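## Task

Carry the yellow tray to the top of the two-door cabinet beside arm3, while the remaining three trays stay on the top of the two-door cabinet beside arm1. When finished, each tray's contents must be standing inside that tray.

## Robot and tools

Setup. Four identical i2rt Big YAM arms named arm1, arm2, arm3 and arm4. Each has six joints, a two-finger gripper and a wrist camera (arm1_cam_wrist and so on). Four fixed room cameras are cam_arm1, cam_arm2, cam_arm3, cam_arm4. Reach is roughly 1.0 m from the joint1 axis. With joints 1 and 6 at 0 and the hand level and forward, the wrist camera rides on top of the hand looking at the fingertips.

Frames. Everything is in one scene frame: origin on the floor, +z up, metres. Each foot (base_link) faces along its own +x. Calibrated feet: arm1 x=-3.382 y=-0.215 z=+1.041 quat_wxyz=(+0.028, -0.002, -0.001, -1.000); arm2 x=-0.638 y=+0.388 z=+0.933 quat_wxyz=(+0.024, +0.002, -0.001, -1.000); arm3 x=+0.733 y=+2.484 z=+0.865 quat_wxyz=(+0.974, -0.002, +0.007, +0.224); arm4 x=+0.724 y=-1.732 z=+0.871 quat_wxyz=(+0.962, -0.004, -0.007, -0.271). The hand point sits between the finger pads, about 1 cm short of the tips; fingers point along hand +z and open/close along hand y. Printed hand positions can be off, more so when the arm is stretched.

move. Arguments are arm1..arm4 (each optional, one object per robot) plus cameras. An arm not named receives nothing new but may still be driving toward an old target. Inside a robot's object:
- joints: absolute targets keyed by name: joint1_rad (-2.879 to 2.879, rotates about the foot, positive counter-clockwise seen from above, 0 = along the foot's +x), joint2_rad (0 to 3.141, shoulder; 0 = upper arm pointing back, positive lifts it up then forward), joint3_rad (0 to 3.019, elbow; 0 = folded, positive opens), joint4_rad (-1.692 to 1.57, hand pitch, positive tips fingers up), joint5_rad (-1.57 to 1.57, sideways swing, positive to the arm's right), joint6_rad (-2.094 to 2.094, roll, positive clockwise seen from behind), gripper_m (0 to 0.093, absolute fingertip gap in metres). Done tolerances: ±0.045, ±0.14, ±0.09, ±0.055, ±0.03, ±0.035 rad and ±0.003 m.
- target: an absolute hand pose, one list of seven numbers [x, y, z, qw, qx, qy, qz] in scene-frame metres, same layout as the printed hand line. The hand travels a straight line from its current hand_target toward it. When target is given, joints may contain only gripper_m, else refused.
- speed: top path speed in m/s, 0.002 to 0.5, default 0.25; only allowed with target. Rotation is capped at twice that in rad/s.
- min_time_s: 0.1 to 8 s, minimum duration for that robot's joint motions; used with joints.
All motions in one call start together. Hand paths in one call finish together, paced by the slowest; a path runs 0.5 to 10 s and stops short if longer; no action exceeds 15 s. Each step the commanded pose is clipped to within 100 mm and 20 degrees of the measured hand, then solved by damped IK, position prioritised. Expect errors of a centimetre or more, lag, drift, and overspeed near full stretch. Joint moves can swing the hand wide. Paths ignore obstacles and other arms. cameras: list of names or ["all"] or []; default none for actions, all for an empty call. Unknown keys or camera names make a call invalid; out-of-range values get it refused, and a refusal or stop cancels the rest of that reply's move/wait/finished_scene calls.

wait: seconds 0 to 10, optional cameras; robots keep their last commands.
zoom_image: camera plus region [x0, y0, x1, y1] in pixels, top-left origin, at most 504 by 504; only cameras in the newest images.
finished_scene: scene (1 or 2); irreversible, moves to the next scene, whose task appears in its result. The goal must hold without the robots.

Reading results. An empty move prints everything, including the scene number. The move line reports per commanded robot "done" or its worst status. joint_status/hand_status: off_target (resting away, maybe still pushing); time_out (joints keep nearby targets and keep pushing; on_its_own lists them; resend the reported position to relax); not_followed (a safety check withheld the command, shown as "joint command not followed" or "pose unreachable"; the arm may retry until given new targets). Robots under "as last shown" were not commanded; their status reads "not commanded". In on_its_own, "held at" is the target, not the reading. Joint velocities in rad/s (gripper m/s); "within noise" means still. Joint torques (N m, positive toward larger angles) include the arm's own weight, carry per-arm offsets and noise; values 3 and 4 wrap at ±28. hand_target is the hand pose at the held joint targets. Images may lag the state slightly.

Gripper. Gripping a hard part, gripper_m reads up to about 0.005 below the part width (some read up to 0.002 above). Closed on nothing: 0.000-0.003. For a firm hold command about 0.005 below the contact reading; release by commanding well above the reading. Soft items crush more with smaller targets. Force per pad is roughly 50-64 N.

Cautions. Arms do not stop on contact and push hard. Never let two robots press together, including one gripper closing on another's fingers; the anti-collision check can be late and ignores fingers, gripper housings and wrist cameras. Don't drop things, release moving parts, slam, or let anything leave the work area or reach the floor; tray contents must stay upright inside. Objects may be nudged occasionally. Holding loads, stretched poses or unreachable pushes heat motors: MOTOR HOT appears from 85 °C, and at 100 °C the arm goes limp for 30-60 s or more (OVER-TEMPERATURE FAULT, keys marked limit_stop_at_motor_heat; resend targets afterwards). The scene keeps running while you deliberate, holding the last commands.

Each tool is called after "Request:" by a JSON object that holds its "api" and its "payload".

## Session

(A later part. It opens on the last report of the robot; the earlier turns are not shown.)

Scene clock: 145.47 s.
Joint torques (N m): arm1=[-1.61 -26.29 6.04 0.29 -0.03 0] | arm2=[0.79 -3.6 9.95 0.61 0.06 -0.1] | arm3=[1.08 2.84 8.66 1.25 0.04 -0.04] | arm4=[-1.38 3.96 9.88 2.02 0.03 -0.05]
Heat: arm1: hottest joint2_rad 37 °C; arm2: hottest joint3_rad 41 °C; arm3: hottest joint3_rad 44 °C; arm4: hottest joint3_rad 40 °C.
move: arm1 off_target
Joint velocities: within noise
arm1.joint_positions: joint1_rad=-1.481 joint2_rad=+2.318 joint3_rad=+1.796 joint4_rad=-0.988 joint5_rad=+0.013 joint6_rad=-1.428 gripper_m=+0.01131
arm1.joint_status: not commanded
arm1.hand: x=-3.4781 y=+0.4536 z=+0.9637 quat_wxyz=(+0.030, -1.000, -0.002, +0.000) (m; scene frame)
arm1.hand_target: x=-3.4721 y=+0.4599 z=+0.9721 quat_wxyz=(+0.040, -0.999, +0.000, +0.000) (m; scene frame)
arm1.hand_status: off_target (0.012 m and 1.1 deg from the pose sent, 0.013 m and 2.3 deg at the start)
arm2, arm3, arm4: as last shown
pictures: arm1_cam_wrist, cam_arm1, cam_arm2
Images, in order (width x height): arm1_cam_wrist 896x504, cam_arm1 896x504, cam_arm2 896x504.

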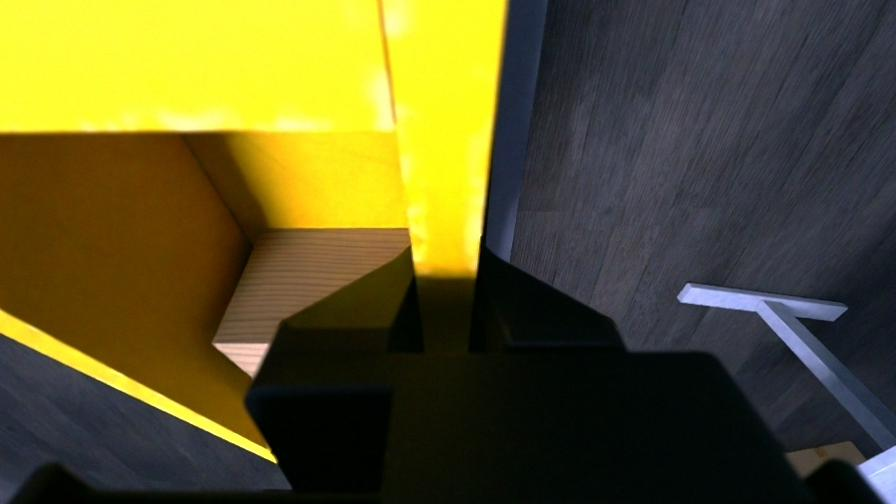

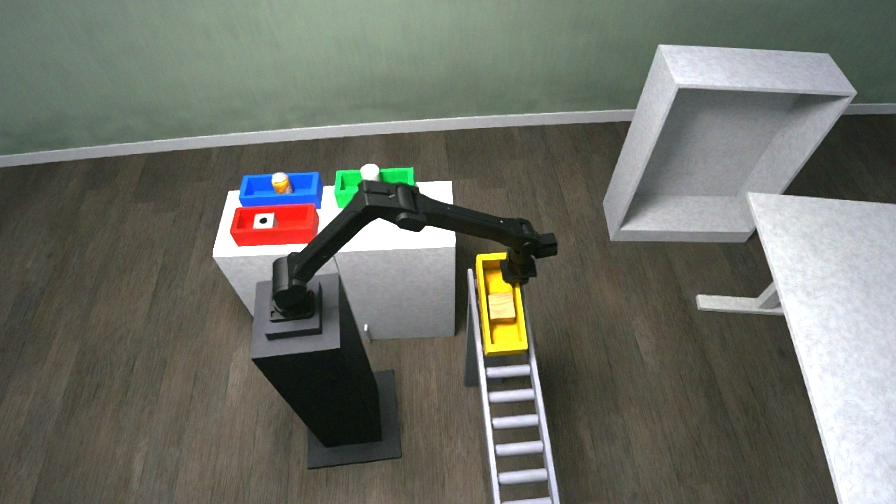

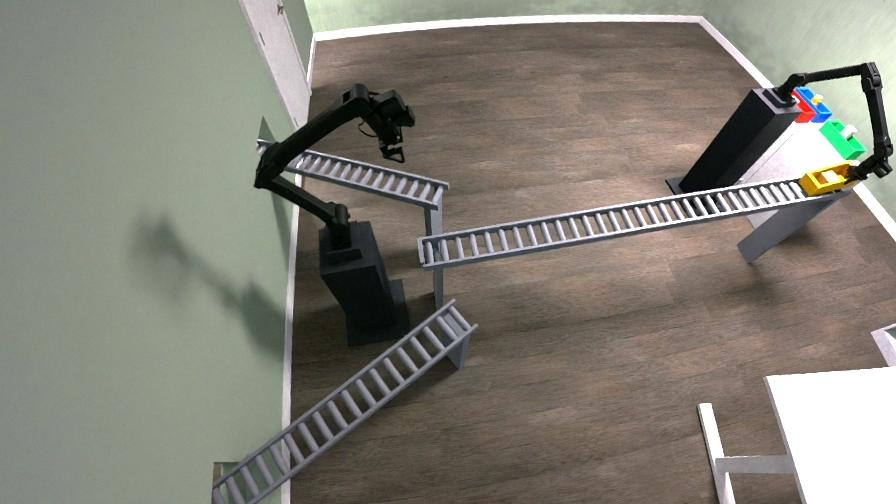

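Request:
{"api": "move", "payload": {"arm1": {"target":[-3.472,0.455,0.955,-0.02,1,0,0],"speed":0.06}, "cameras": ["arm1_cam_wrist","cam_arm1","cam_arm2"]}}

Request:
{"api": "zoom_image", "payload": {"camera": "cam_arm1", "region": [440, 230, 560, 380]}}

Request:
{"api": "zoom_image", "payload": {"camera": "cam_arm2", "region": [760, 120, 896, 230]}}

Scene clock: 149.53 s.
Joint torques (N m): arm1=[-1.32 -24.47 7.3 -0.53 -0.61 0.07] | arm2=[0.79 -3.43 9.88 0.64 0.04 -0.1] | arm3=[1.2 3.08 8.72 1.26 0.05 -0.05] | arm4=[-0.67 3.49 10.04 1.98 0.08 -0.07]
Heat: arm1: hottest joint2_rad 37 °C; arm2: hottest joint3_rad 41 °C; arm3: hottest joint3_rad 44 °C; arm4: hottest joint3_rad 40 °C.
move: arm1 done
Joint velocities: within noise
arm1.joint_positions: joint1_rad=-1.484 joint2_rad=+2.330 joint3_rad=+1.796 joint4_rad=-0.991 joint5_rad=+0.020 joint6_rad=-1.437 gripper_m=+0.01131
arm1.joint_status: not commanded
arm1.hand: x=-3.4744 y=+0.4507 z=+0.9557 quat_wxyz=(+0.023, -1.000, -0.004, -0.005) (m; scene frame)
arm1.hand_target: x=-3.4718 y=+0.4549 z=+0.9550 quat_wxyz=(+0.020, -1.000, +0.000, +0.000) (m; scene frame)
arm1.hand_status: done (0.005 m and 0.8 deg from the pose sent, 0.011 m and 1.2 deg at the start)
arm2, arm3, arm4: as last shown
pictures: arm1_cam_wrist, cam_arm1, cam_arm2
Images, in order (width x height): arm1_cam_wrist 896x504, cam_arm1 896x504, cam_arm2 896x504.

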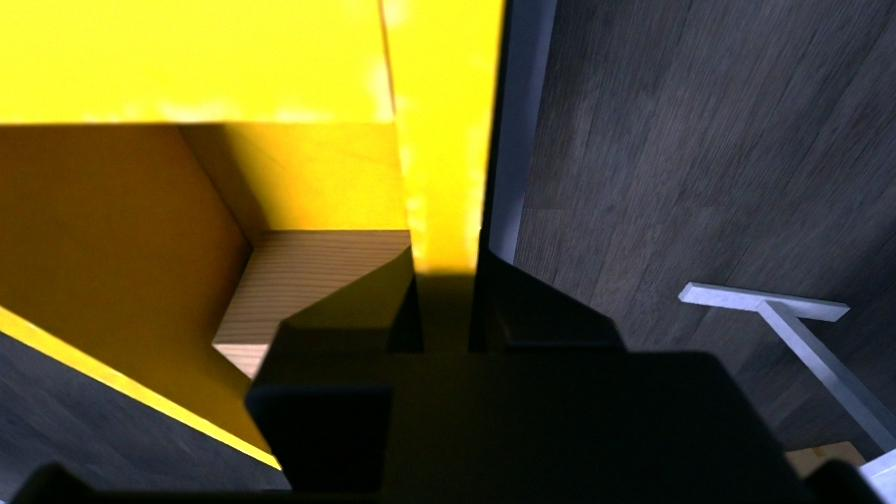

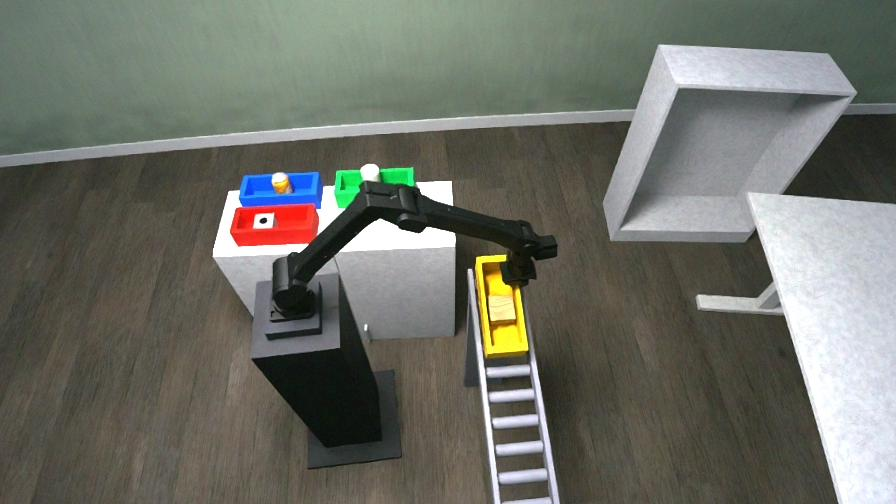

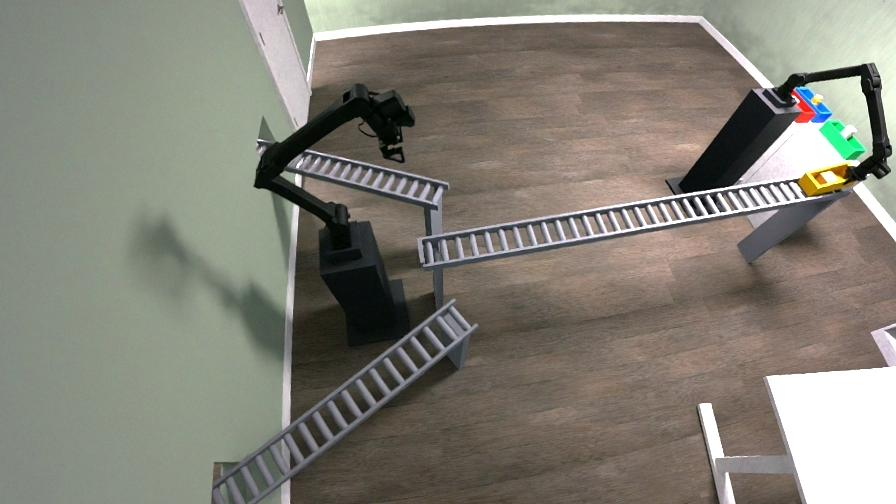

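Scaled by 3.360 from the camera's 896x504 image, which has a finer 1280x720 frame.

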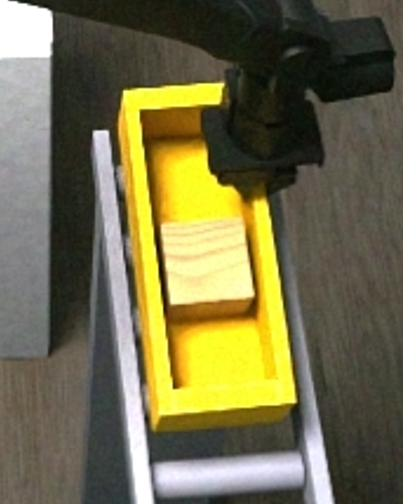

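Scaled by 3.706 from the camera's 896x504 image, which has a finer 1280x720 frame.

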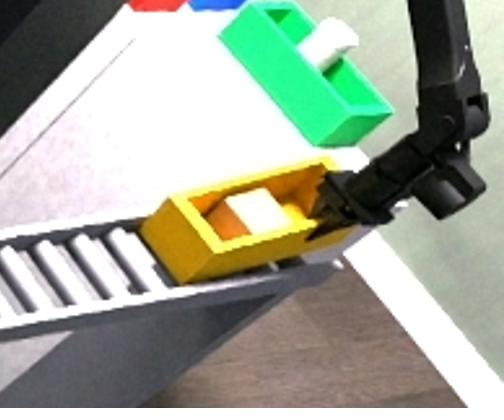

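Request:
{"api": "move", "payload": {"arm1": {"joints":{"gripper_m":0.035}}}}

Request:
{"api": "move", "payload": {"arm1": {"target":[-3.50,0.455,1.12,0,1,0,0],"speed":0.2}, "cameras": ["arm1_cam_wrist","cam_arm1","cam_arm2","arm2_cam_wrist"]}}

Request:
{"api": "zoom_image", "payload": {"camera": "cam_arm1", "region": [400, 230, 600, 504]}}

Scene clock: 152.87 s.
Joint torques (N m): arm1=[-1.32 -24.53 7.3 -0.31 -0.25 0.06] | arm2=[0.62 -3.49 9.88 0.64 0.06 -0.09] | arm3=[0.85 2.9 8.72 1.25 0.05 -0.03] | arm4=[-0.56 3.14 9.88 1.77 0.05 -0.1]
Heat: arm1: hottest joint2_rad 37 °C; arm2: hottest joint3_rad 41 °C; arm3: hottest joint3_rad 44 °C; arm4: hottest joint3_rad 40 °C.
move: arm1 done
Joint velocities: within noise
arm1.joint_positions: joint1_rad=-1.484 joint2_rad=+2.330 joint3_rad=+1.796 joint4_rad=-0.997 joint5_rad=+0.013 joint6_rad=-1.437 gripper_m=+0.03479
arm1.joint_status: all done
arm1.hand: x=-3.4755 y=+0.4490 z=+0.9557 quat_wxyz=(+0.019, -1.000, -0.004, -0.002) (m; scene frame)
arm1.hand_target: x=-3.4719 y=+0.4549 z=+0.9550 quat_wxyz=(+0.020, -1.000, +0.000, +0.000) (m; scene frame)
arm1.hand_status: not commanded
arm2, arm3, arm4: as last shown
pictures: none

Scene clock: 154.53 s.
Joint torques (N m): arm1=[-0.09 -25.11 9.8 -0.47 -0.21 0.14] | arm2=[0.56 -3.43 9.98 0.58 0.03 -0.11] | arm3=[1.14 3.08 8.65 1.31 0.05 -0.06] | arm4=[-0.73 4.01 10.04 1.96 0.05 -0.1]
Heat: arm1: hottest joint2_rad 37 °C; arm2: hottest joint3_rad 41 °C; arm3: hottest joint3_rad 44 °C; arm4: hottest joint3_rad 40 °C.
move: arm1 off_target
Joint velocities: within noise
arm1.joint_positions: joint1_rad=-1.460 joint2_rad=+2.203 joint3_rad=+1.990 joint4_rad=-1.389 joint5_rad=+0.006 joint6_rad=-1.405 gripper_m=+0.03489
arm1.joint_status: not commanded
arm1.hand: x=-3.4912 y=+0.4426 z=+1.1069 quat_wxyz=(-0.016, -1.000, -0.001, -0.004) (m; scene frame)
arm1.hand_target: x=-3.4999 y=+0.4542 z=+1.1202 quat_wxyz=(+0.000, -1.000, +0.000, +0.000) (m; scene frame)
arm1.hand_status: off_target (0.020 m and 1.9 deg from the pose sent, 0.166 m and 2.3 deg at the start)
arm2, arm3, arm4: as last shown
pictures: arm1_cam_wrist, arm2_cam_wrist, cam_arm1, cam_arm2
Images, in order (width x height): arm1_cam_wrist 896x504, arm2_cam_wrist 896x504, cam_arm1 896x504, cam_arm2 896x504.

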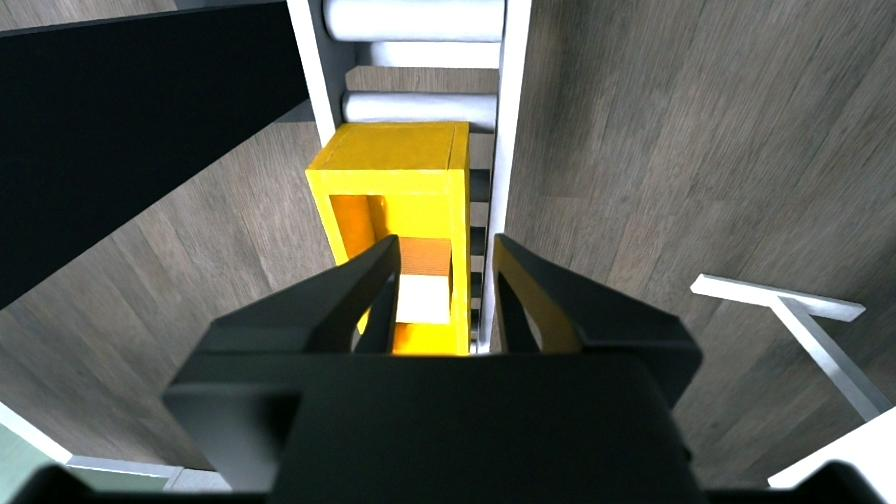

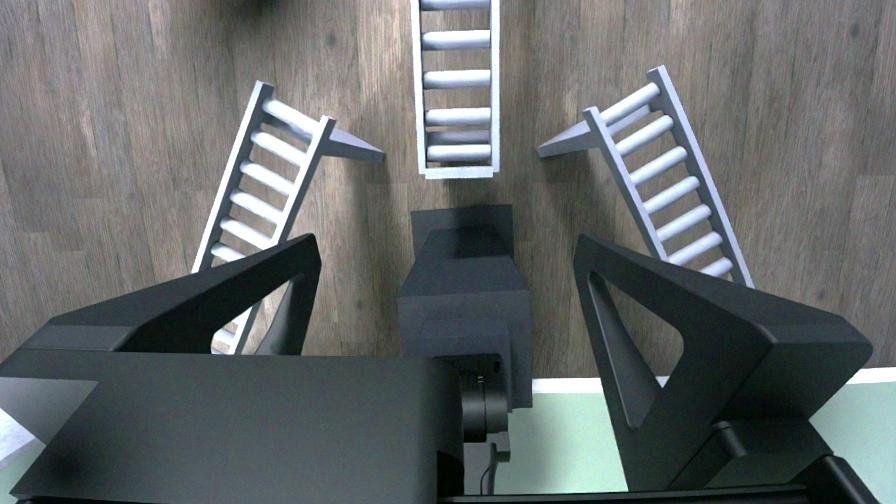

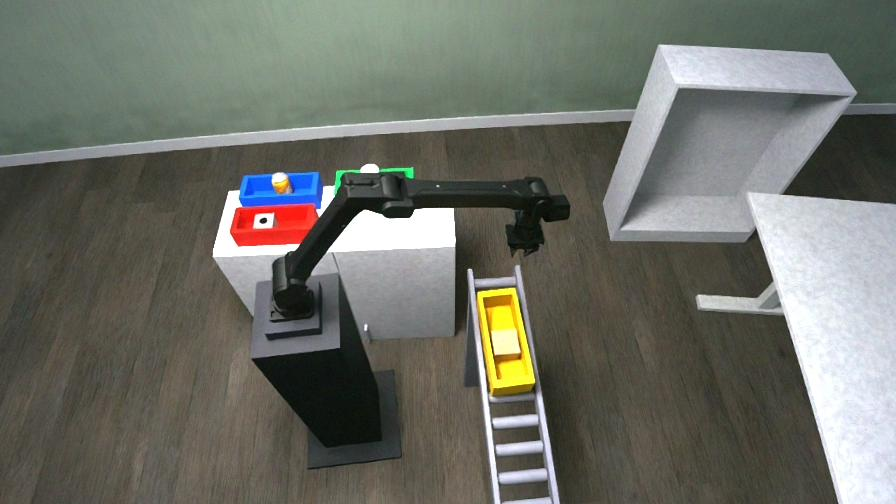

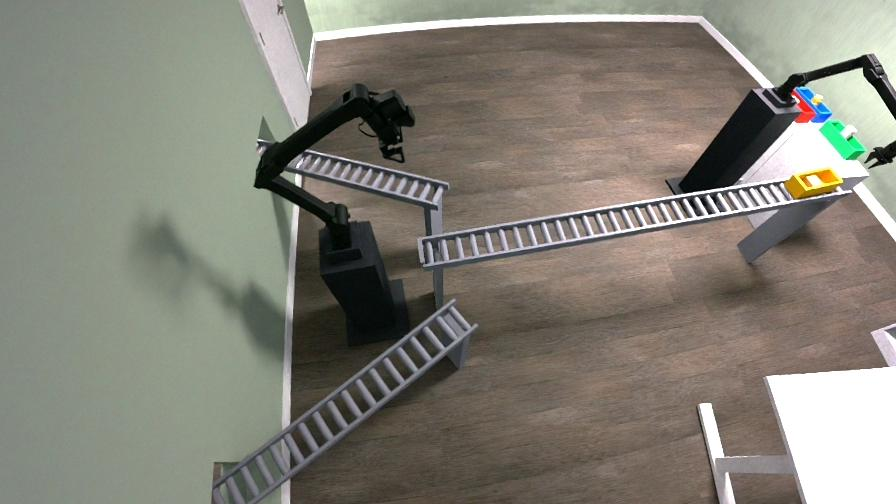

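Scaled by 1.839 from the camera's 896x504 image, which has a finer 1280x720 frame.

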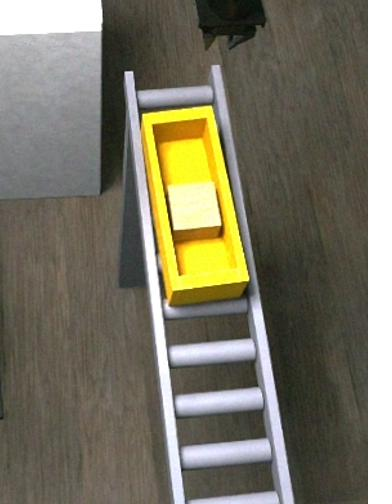

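Request:
{"api": "move", "payload": {"arm1": {"joints":{"joint1_rad":-0.6,"joint2_rad":1.2,"joint3_rad":1.5,"joint4_rad":-1.3,"joint5_rad":0,"joint6_rad":0},"min_time_s":3}, "arm2": {"target":[-1.18,0.39,1.2,0,1,0,0]}, "cameras": ["arm2_cam_wrist","cam_arm2"]}}

Request:
{"api": "wait", "payload": {"seconds": 2, "cameras": ["arm2_cam_wrist","cam_arm2"]}}

Scene clock: 163.40 s.
Joint torques (N m): arm1=[-0.21 -9.88 7.12 1.73 -0.09 0.22] | arm2=[-0.32 -14.97 13.42 -0.17 0.03 -0.09] | arm3=[1.03 2.96 8.65 1.25 0.04 -0.06] | arm4=[-1.14 3.6 9.91 1.8 0.05 -0.08]
Heat: arm1: hottest joint2_rad 36 °C; arm2: hottest joint3_rad 42 °C; arm3: hottest joint3_rad 44 °C; arm4: hottest joint3_rad 41 °C.
move: arm1 done; arm2 off_target
Joint velocities: within noise
arm1.joint_positions: joint1_rad=-0.609 joint2_rad=+1.200 joint3_rad=+1.504 joint4_rad=-1.313 joint5_rad=+0.002 joint6_rad=-0.011 gripper_m=+0.03489
arm1.joint_status: all done
arm1.hand: x=-3.7582 y=+0.0203 z=+1.4545 quat_wxyz=(+0.076, -0.925, +0.258, +0.268) (m; scene frame)
arm1.hand_target: x=-3.7627 y=+0.0179 z=+1.4540 quat_wxyz=(+0.074, -0.924, +0.258, +0.273) (m; scene frame)
arm1.hand_status: not commanded
arm2.joint_positions: joint1_rad=-0.040 joint2_rad=+1.748 joint3_rad=+1.785 joint4_rad=-1.627 joint5_rad=+0.001 joint6_rad=+0.016 gripper_m=+0.09396
arm2.joint_status: not commanded
arm2.hand: x=-1.1711 y=+0.3848 z=+1.1882 quat_wxyz=(-0.001, -1.000, +0.004, -0.011) (m; scene frame)
arm2.hand_target: x=-1.1795 y=+0.3899 z=+1.1999 quat_wxyz=(+0.000, -1.000, +0.000, +0.000) (m; scene frame)
arm2.hand_status: off_target (0.016 m and 1.4 deg from the pose sent, 0.305 m and 25.3 deg at the start)
arm3, arm4: as last shown
pictures: arm2_cam_wrist, cam_arm2
Images, in order (width x height): arm2_cam_wrist 896x504, cam_arm2 896x504.

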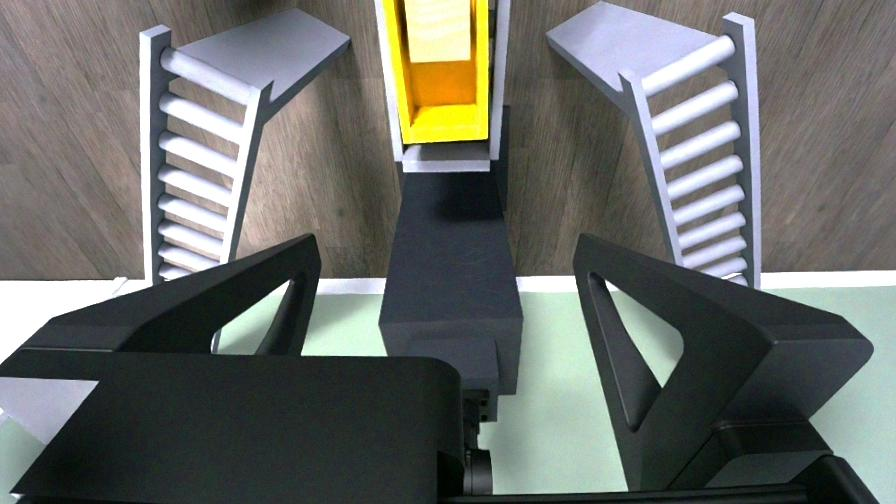

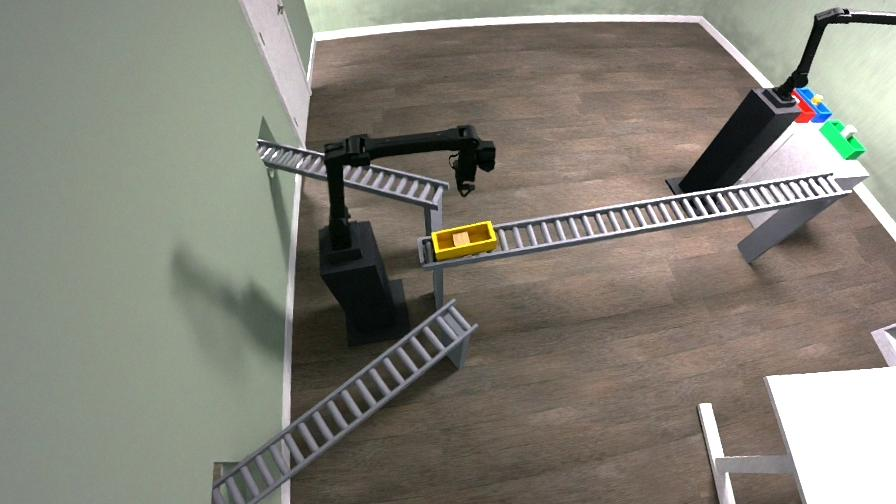

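Scene clock: 165.40 s.
Joint torques (N m): arm1=[-0.21 -9.93 7.08 1.65 -0.1 0.14] | arm2=[-0.15 -14.92 13.39 -0.17 0.04 -0.1] | arm3=[0.97 3.02 8.68 1.25 0.05 -0.04] | arm4=[-0.26 3.31 10.03 1.98 0.07 -0.1]
Heat: arm1: hottest joint2_rad 36 °C; arm2: hottest joint3_rad 42 °C; arm3: hottest joint3_rad 44 °C; arm4: hottest joint3_rad 41 °C.
Joint velocities: within noise
arm1.joint_positions: joint1_rad=-0.609 joint2_rad=+1.200 joint3_rad=+1.504 joint4_rad=-1.313 joint5_rad=+0.002 joint6_rad=-0.011 gripper_m=+0.03489
arm1.joint_status: all done
arm1.hand: x=-3.7582 y=+0.0203 z=+1.4545 quat_wxyz=(+0.076, -0.925, +0.258, +0.268) (m; scene frame)
arm1.hand_target: x=-3.7627 y=+0.0179 z=+1.4540 quat_wxyz=(+0.074, -0.924, +0.258, +0.273) (m; scene frame)
arm1.hand_status: not commanded
arm2.joint_positions: joint1_rad=-0.040 joint2_rad=+1.748 joint3_rad=+1.785 joint4_rad=-1.627 joint5_rad=+0.001 joint6_rad=+0.016 gripper_m=+0.09396
arm2.joint_status: not commanded
arm2.hand: x=-1.1711 y=+0.3848 z=+1.1882 quat_wxyz=(-0.001, -1.000, +0.004, -0.011) (m; scene frame)
arm2.hand_target: x=-1.1795 y=+0.3899 z=+1.1999 quat_wxyz=(+0.000, -1.000, +0.000, +0.000) (m; scene frame)
arm2.hand_status: off_target (0.016 m and 1.4 deg from the pose sent, 0.305 m and 25.3 deg at the start)
arm3.joint_positions: joint1_rad=+0.862 joint2_rad=+0.642 joint3_rad=+1.412 joint4_rad=-1.560 joint5_rad=+0.220 joint6_rad=+0.359 gripper_m=+0.09396
arm3.joint_status: not commanded
arm3.hand: x=+0.8287 y=+2.6760 z=+1.3667 quat_wxyz=(-0.322, +0.386, -0.838, -0.213) (m; scene frame)
arm3.hand_target: x=+0.8285 y=+2.6750 z=+1.3781 quat_wxyz=(-0.330, +0.382, -0.834, -0.223) (m; scene frame)
arm3.hand_status: not commanded
arm4.joint_positions: joint1_rad=+0.611 joint2_rad=+0.619 joint3_rad=+1.338 joint4_rad=-1.545 joint5_rad=+0.202 joint6_rad=+0.301 gripper_m=+0.09396
arm4.joint_status: not commanded
arm4.hand: x=+0.9262 y=-1.7486 z=+1.3507 quat_wxyz=(-0.379, -0.145, -0.914, +0.032) (m; scene frame)
arm4.hand_target: x=+0.9249 y=-1.7486 z=+1.3599 quat_wxyz=(-0.389, -0.145, -0.909, +0.029) (m; scene frame)
arm4.hand_status: not commanded
wait: 2.00 s; at rest by 0.27 s
pictures: arm2_cam_wrist, cam_arm2
Images, in order (width x height): arm2_cam_wrist 896x504, cam_arm2 896x504.

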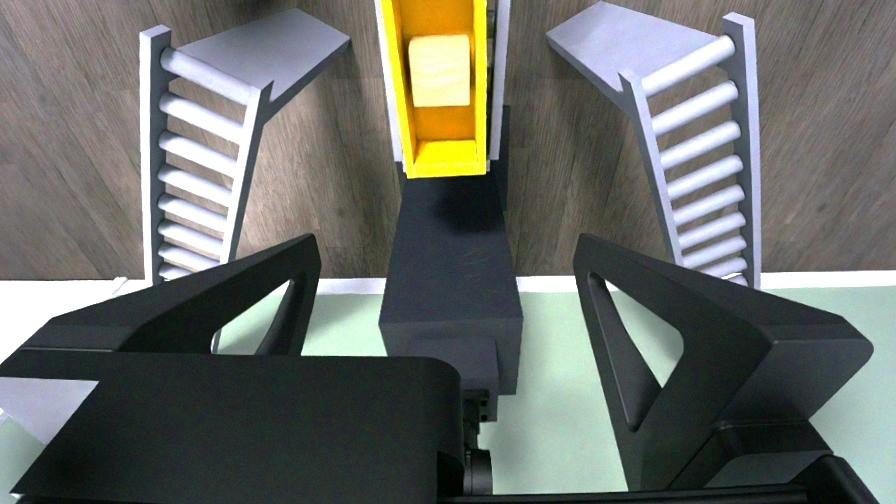

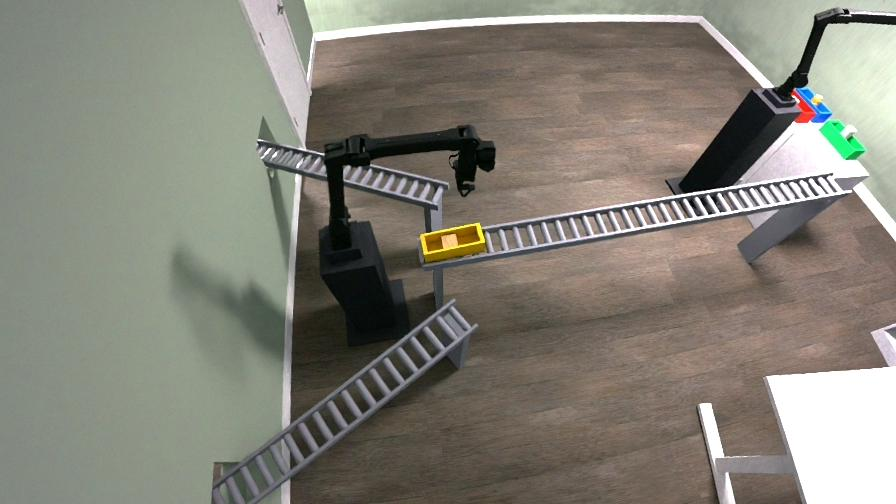

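Request:
{"api": "move", "payload": {"arm2": {"target":[-1.03,0.44,0.86,0,1,0,0],"joints":{"gripper_m":0.05}}, "cameras": ["arm2_cam_wrist","cam_arm2"]}}

Request:
{"api": "zoom_image", "payload": {"camera": "cam_arm2", "region": [330, 130, 550, 310]}}

Scene clock: 178.80 s.
Joint torques (N m): arm1=[-0.15 -9.7 7.09 1.66 -0.11 0.16] | arm2=[-0.15 -10.34 5.93 0.9 -0.08 -0.09] | arm3=[1.14 2.96 8.68 1.29 0.04 -0.04] | arm4=[-1.38 3.84 9.99 1.78 0.07 -0.06]
Heat: arm1: hottest joint2_rad 35 °C; arm2: hottest joint3_rad 43 °C; arm3: hottest joint3_rad 44 °C; arm4: hottest joint3_rad 41 °C.
move: arm2 done
Joint velocities: within noise
arm1, arm3, arm4: as last shown
arm2.joint_positions: joint1_rad=-0.171 joint2_rad=+1.775 joint3_rad=+0.842 joint4_rad=-0.638 joint5_rad=+0.002 joint6_rad=-0.114 gripper_m=+0.05009
arm2.joint_status: all done
arm2.hand: x=-1.0272 y=+0.4367 z=+0.8640 quat_wxyz=(+0.000, -1.000, +0.005, -0.002) (m; scene frame)
arm2.hand_target: x=-1.0299 y=+0.4401 z=+0.8601 quat_wxyz=(+0.000, -1.000, +0.000, +0.000) (m; scene frame)
arm2.hand_status: done (0.006 m and 0.6 deg from the pose sent, 0.361 m and 1.4 deg at the start)
pictures: arm2_cam_wrist, cam_arm2
Images, in order (width x height): arm2_cam_wrist 896x504, cam_arm2 896x504.

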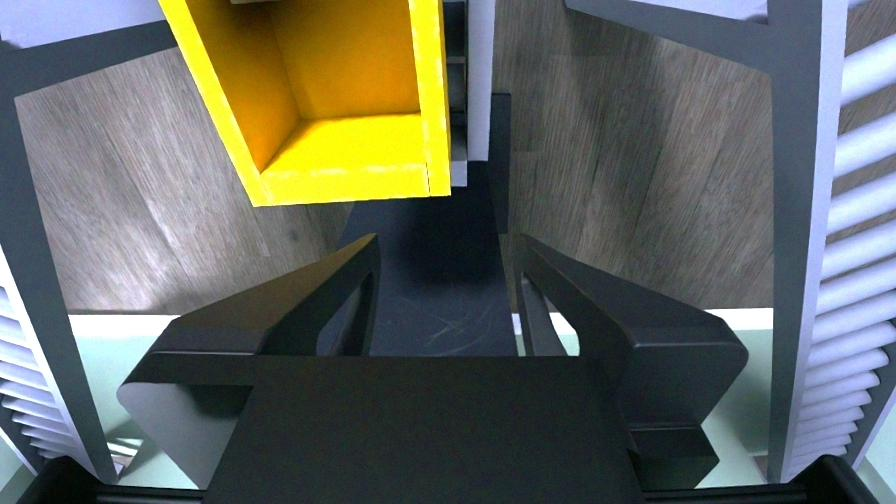

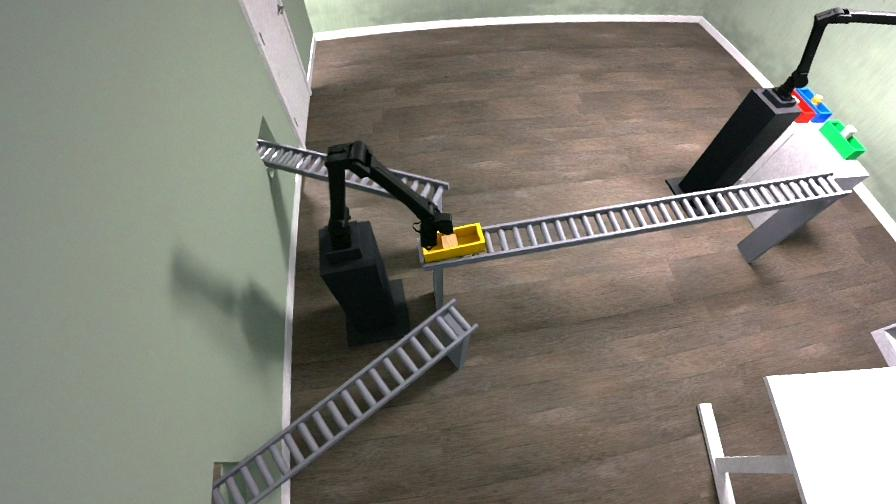

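Scaled by 2.291 from the camera's 896x504 image, which has a finer 1280x720 frame.

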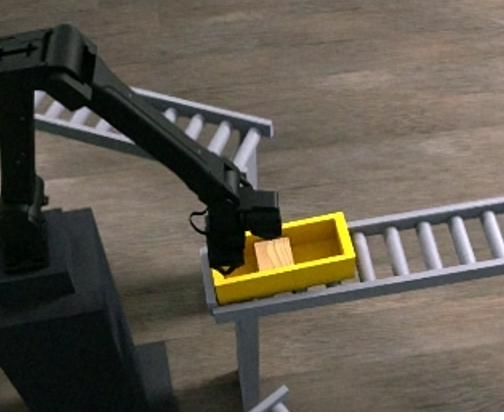

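Request:
{"api": "move", "payload": {"arm2": {"target":[-1.05,0.436,0.725,0,1,0,0],"speed":0.15}, "cameras": ["arm2_cam_wrist","cam_arm2"]}}

Request:
{"api": "move", "payload": {"arm2": {"joints":{"gripper_m":0.004}}}}

Request:
{"api": "move", "payload": {"arm2": {"target":[-1.05,0.434,0.87,0,1,0,0],"speed":0.12}, "cameras": ["arm2_cam_wrist","cam_arm2"]}}

Request:
{"api": "zoom_image", "payload": {"camera": "cam_arm2", "region": [330, 130, 550, 310]}}

Scene clock: 184.67 s.
Joint torques (N m): arm1=[-0.15 -9.82 7.05 1.63 -0.09 0.16] | arm2=[0.97 -11.69 2.86 0.34 0.06 0.01] | arm3=[1.14 2.78 8.68 1.29 0.05 -0.05] | arm4=[-0.38 3.49 9.99 1.88 0.03 -0.04]
Heat: arm1: hottest joint2_rad 35 °C; arm2: hottest joint3_rad 42 °C; arm3: hottest joint3_rad 44 °C; arm4: hottest joint3_rad 41 °C.
move: arm2 off_target
Joint velocities: within noise
arm1, arm3, arm4: as last shown
arm2.joint_positions: joint1_rad=-0.169 joint2_rad=+2.140 joint3_rad=+0.931 joint4_rad=-0.322 joint5_rad=-0.001 joint6_rad=-0.113 gripper_m=+0.05007
arm2.joint_status: not commanded
arm2.hand: x=-1.0622 y=+0.4391 z=+0.7390 quat_wxyz=(+0.001, -1.000, +0.004, +0.018) (m; scene frame)
arm2.hand_target: x=-1.0497 y=+0.4361 z=+0.7257 quat_wxyz=(+0.000, -1.000, +0.000, +0.000) (m; scene frame)
arm2.hand_status: off_target (0.019 m and 2.1 deg from the pose sent, 0.141 m and 0.6 deg at the start)
pictures: arm2_cam_wrist, cam_arm2
Images, in order (width x height): arm2_cam_wrist 896x504, cam_arm2 896x504.

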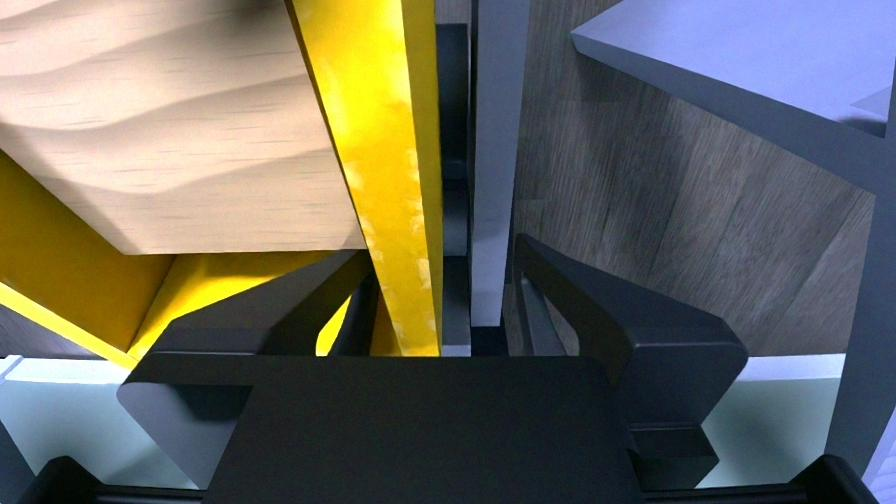

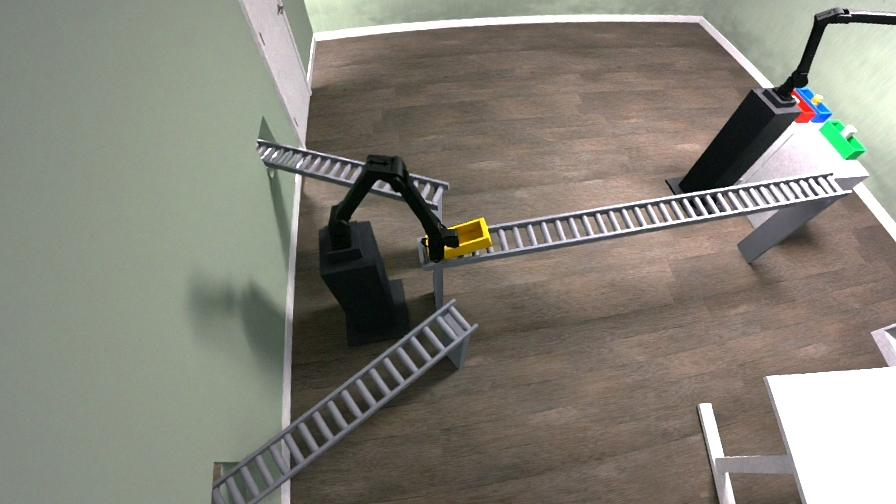

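Scene clock: 185.33 s.
Joint torques (N m): arm1=[-0.21 -9.88 7.06 1.7 -0.08 0.15] | arm2=[0.21 -11.58 2.86 0.4 0.11 0.05] | arm3=[1.14 3.14 8.59 1.26 0.04 -0.05] | arm4=[-0.5 3.6 9.7 1.98 0.02 -0.11]
Heat: arm1: hottest joint2_rad 35 °C; arm2: hottest joint3_rad 42 °C; arm3: hottest joint3_rad 44 °C; arm4: hottest joint3_rad 41 °C.
move: arm2 off_target
Joint velocities: within noise
arm1, arm3, arm4: as last shown
arm2.joint_positions: joint1_rad=-0.158 joint2_rad=+2.140 joint3_rad=+0.931 joint4_rad=-0.322 joint5_rad=-0.003 joint6_rad=-0.115 gripper_m=+0.01244
arm2.joint_status: gripper_m off_target (ended at +0.01247, target +0.00400)
arm2.hand: x=-1.0627 y=+0.4343 z=+0.7390 quat_wxyz=(+0.000, -1.000, -0.003, +0.018) (m; scene frame)
arm2.hand_target: x=-1.0497 y=+0.4361 z=+0.7257 quat_wxyz=(+0.000, -1.000, +0.000, +0.000) (m; scene frame)
arm2.hand_status: not commanded
pictures: none

Scene clock: 187.33 s.
Joint torques (N m): arm1=[-0.15 -9.93 7.06 1.62 -0.1 0.14] | arm2=[0.38 -15.03 7.42 0.02 -0.34 0.07] | arm3=[1.03 3.02 8.64 1.26 0.05 -0.05] | arm4=[-1.26 3.72 10.19 1.77 0.02 -0.08]
Heat: arm1: hottest joint2_rad 35 °C; arm2: hottest joint3_rad 42 °C; arm3: hottest joint3_rad 44 °C; arm4: hottest joint3_rad 41 °C.
move: arm2 off_target
Joint velocities: within noise
arm1, arm3, arm4: as last shown
arm2.joint_positions: joint1_rad=-0.158 joint2_rad=+1.833 joint3_rad=+0.882 joint4_rad=-0.671 joint5_rad=+0.009 joint6_rad=-0.115 gripper_m=+0.01244
arm2.joint_status: not commanded
arm2.hand: x=-1.0295 y=+0.4329 z=+0.8512 quat_wxyz=(+0.000, -1.000, -0.003, -0.028) (m; scene frame)
arm2.hand_target: x=-1.0496 y=+0.4340 z=+0.8701 quat_wxyz=(+0.000, -1.000, +0.000, +0.000) (m; scene frame)
arm2.hand_status: off_target (0.028 m and 3.2 deg from the pose sent, 0.132 m and 2.1 deg at the start)
pictures: arm2_cam_wrist, cam_arm2
Images, in order (width x height): arm2_cam_wrist 896x504, cam_arm2 896x504.

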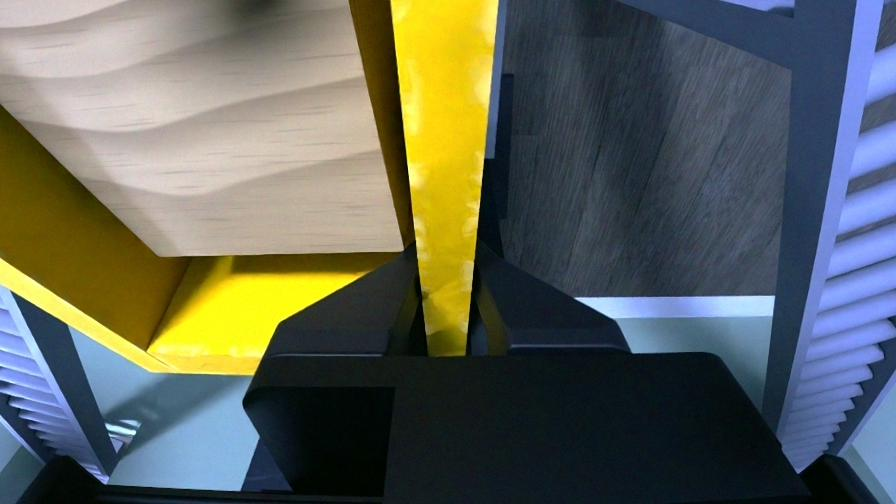

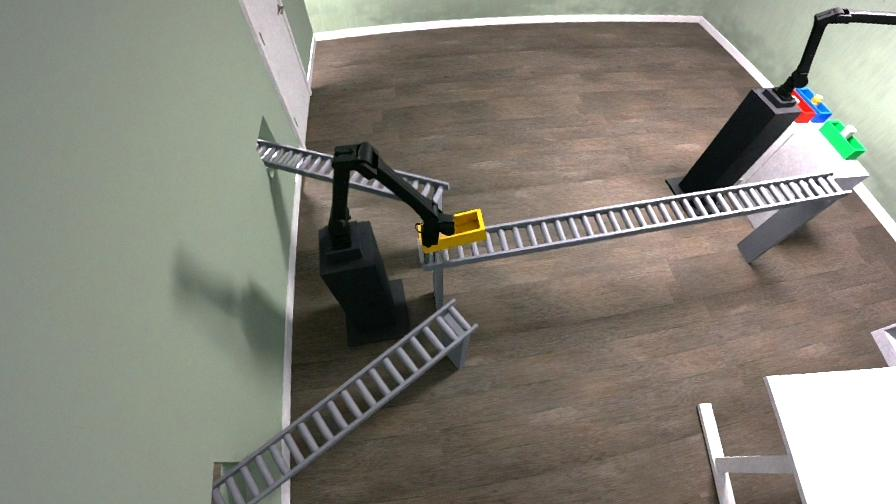

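Scaled by 2.291 from the camera's 896x504 image, which has a finer 1280x720 frame.

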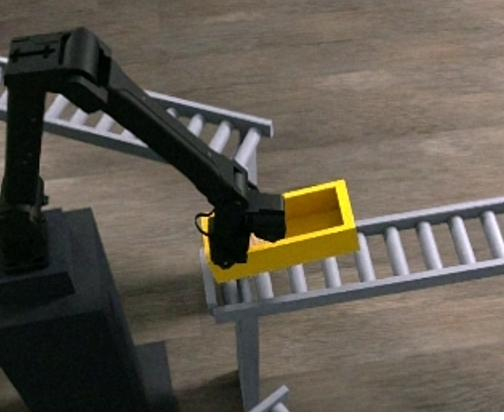

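Request:
{"api": "move", "payload": {"arm2": {"target":[-1.04,0.50,1.03,0,0.995,0.1,0],"speed":0.2}}}

Request:
{"api": "move", "payload": {"arm2": {"target":[-0.96,0.83,1.02,0,0.970,0.242,0],"speed":0.2}, "cameras": ["arm2_cam_wrist","cam_arm2"]}}

Request:
{"api": "zoom_image", "payload": {"camera": "cam_arm2", "region": [330, 180, 570, 400]}}

Scene clock: 199.73 s.
Joint torques (N m): arm1=[-0.15 -9.82 7.04 1.65 -0.09 0.15] | arm2=[0.03 -12.63 13.3 -0.12 -0.68 -0.12] | arm3=[0.79 3.14 8.62 1.28 0.05 -0.04] | arm4=[-1.14 3.66 9.98 1.85 0.07 -0.09]
Heat: arm1: hottest joint3_rad 35 °C; arm2: hottest joint3_rad 42 °C; arm3: hottest joint3_rad 44 °C; arm4: hottest joint3_rad 41 °C.
move: arm2 off_target
Joint velocities: within noise
arm1, arm3, arm4: as last shown
arm2.joint_positions: joint1_rad=-0.312 joint2_rad=+1.541 joint3_rad=+1.012 joint4_rad=-1.112 joint5_rad=+0.016 joint6_rad=-0.448 gripper_m=+0.01244
arm2.joint_status: not commanded
arm2.hand: x=-1.0143 y=+0.4928 z=+1.0017 quat_wxyz=(-0.006, -0.995, -0.093, -0.038) (m; scene frame)
arm2.hand_target: x=-1.0384 y=+0.4997 z=+1.0304 quat_wxyz=(+0.001, -0.995, -0.100, +0.000) (m; scene frame)
arm2.hand_status: off_target (0.039 m and 4.5 deg from the pose sent, 0.191 m and 11.6 deg at the start)
pictures: none

Scene clock: 202.40 s.
Joint torques (N m): arm1=[-0.26 -9.93 7.08 1.65 -0.07 0.14] | arm2=[1.03 -15.97 13.75 -0.47 -0.82 -0.13] | arm3=[0.79 2.9 8.64 1.24 0.06 -0.04] | arm4=[-0.97 3.55 9.96 1.98 0.03 -0.08]
Heat: arm1: hottest joint3_rad 35 °C; arm2: hottest joint3_rad 42 °C; arm3: hottest joint3_rad 44 °C; arm4: hottest joint3_rad 41 °C.
move: arm2 off_target
Joint velocities: within noise
arm1, arm3, arm4: as last shown
arm2.joint_positions: joint1_rad=-0.994 joint2_rad=+1.843 joint3_rad=+1.407 joint4_rad=-1.175 joint5_rad=+0.014 joint6_rad=-1.409 gripper_m=+0.01244
arm2.joint_status: not commanded
arm2.hand: x=-0.9436 y=+0.8158 z=+0.9985 quat_wxyz=(-0.017, -0.973, -0.230, -0.015) (m; scene frame)
arm2.hand_target: x=-0.9593 y=+0.8291 z=+1.0203 quat_wxyz=(+0.001, -0.970, -0.242, +0.000) (m; scene frame)
arm2.hand_status: off_target (0.031 m and 3.0 deg from the pose sent, 0.342 m and 17.9 deg at the start)
pictures: arm2_cam_wrist, cam_arm2
Images, in order (width x height): arm2_cam_wrist 896x504, cam_arm2 896x504.

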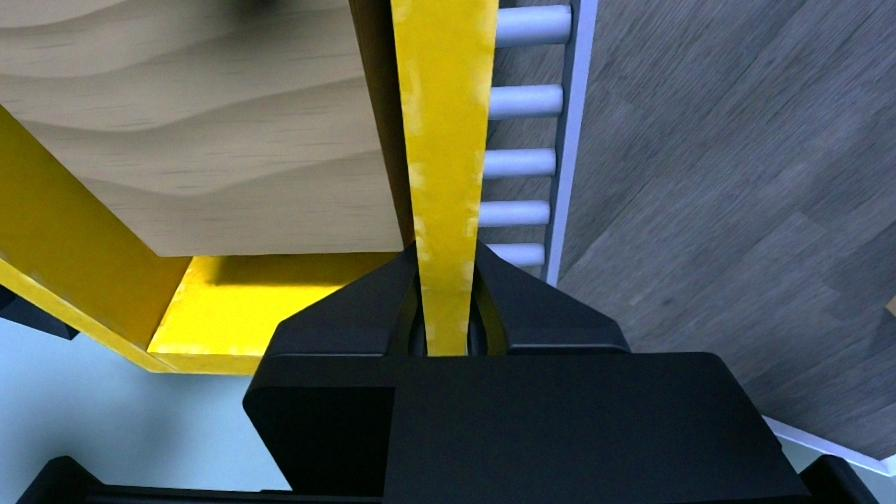

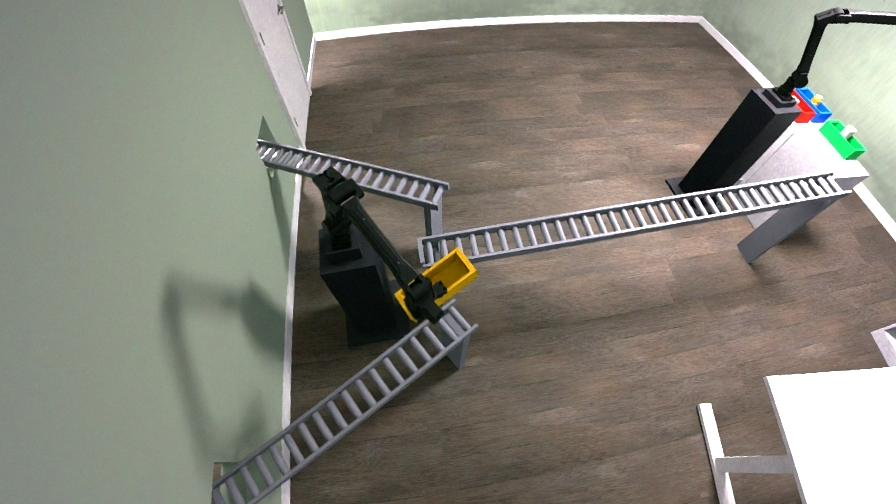

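Scaled by 2.100 from the camera's 896x504 image, which has a finer 1280x720 frame.

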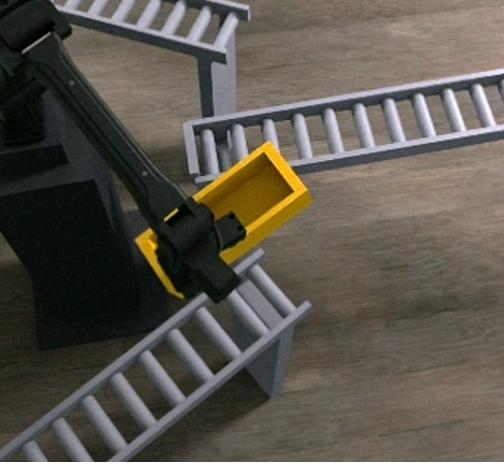

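Request:
{"api": "move", "payload": {"arm2": {"target":[-0.976,0.908,0.97,-0.02,0.970,0.242,-0.012],"speed":0.15}, "cameras": ["arm2_cam_wrist","cam_arm2"]}}

Request:
{"api": "zoom_image", "payload": {"camera": "cam_arm2", "region": [330, 180, 570, 400]}}

Scene clock: 213.00 s.
Joint torques (N m): arm1=[-0.15 -10.11 7.12 1.68 -0.1 0.15] | arm2=[0.26 -18.32 13.44 0.14 -0.82 -0.15] | arm3=[0.97 2.84 8.59 1.29 0.04 -0.05] | arm4=[-0.56 3.72 10.07 1.88 0.05 -0.07]
Heat: arm1: hottest joint3_rad 35 °C; arm2: hottest joint3_rad 45 °C; arm3: hottest joint3_rad 44 °C; arm4: hottest joint3_rad 41 °C.
move: arm2 off_target
Joint velocities: within noise
arm1, arm3, arm4: as last shown
arm2.joint_positions: joint1_rad=-1.043 joint2_rad=+2.049 joint3_rad=+1.583 joint4_rad=-1.120 joint5_rad=+0.004 joint6_rad=-1.467 gripper_m=+0.01244
arm2.joint_status: not commanded
arm2.hand: x=-0.9605 y=+0.8866 z=+0.9461 quat_wxyz=(-0.008, -0.972, -0.234, -0.006) (m; scene frame)
arm2.hand_target: x=-0.9751 y=+0.9066 z=+0.9708 quat_wxyz=(+0.021, -0.970, -0.242, +0.012) (m; scene frame)
arm2.hand_status: off_target (0.036 m and 3.9 deg from the pose sent, 0.102 m and 5.5 deg at the start)
pictures: arm2_cam_wrist, cam_arm2
Images, in order (width x height): arm2_cam_wrist 896x504, cam_arm2 896x504.

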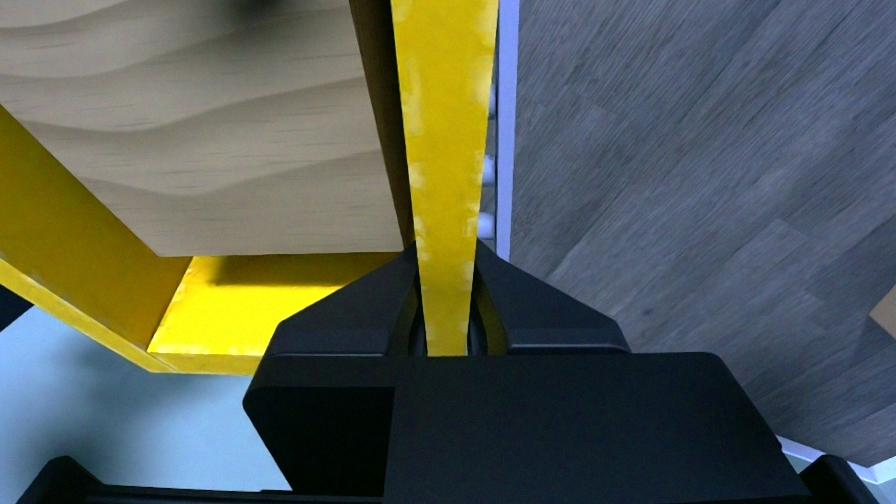

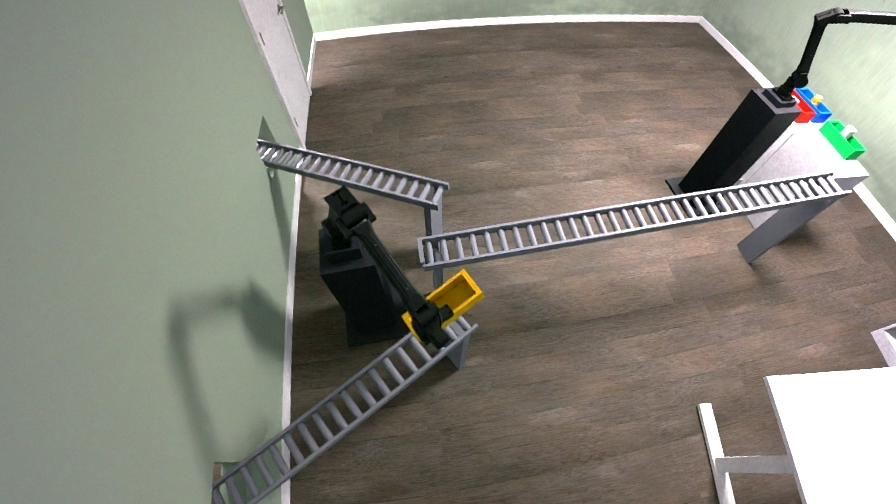

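Scaled by 2.100 from the camera's 896x504 image, which has a finer 1280x720 frame.

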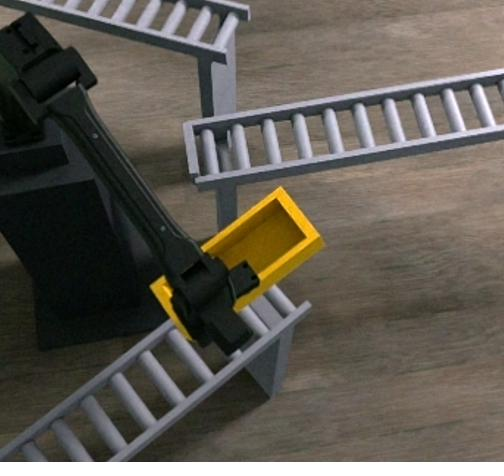

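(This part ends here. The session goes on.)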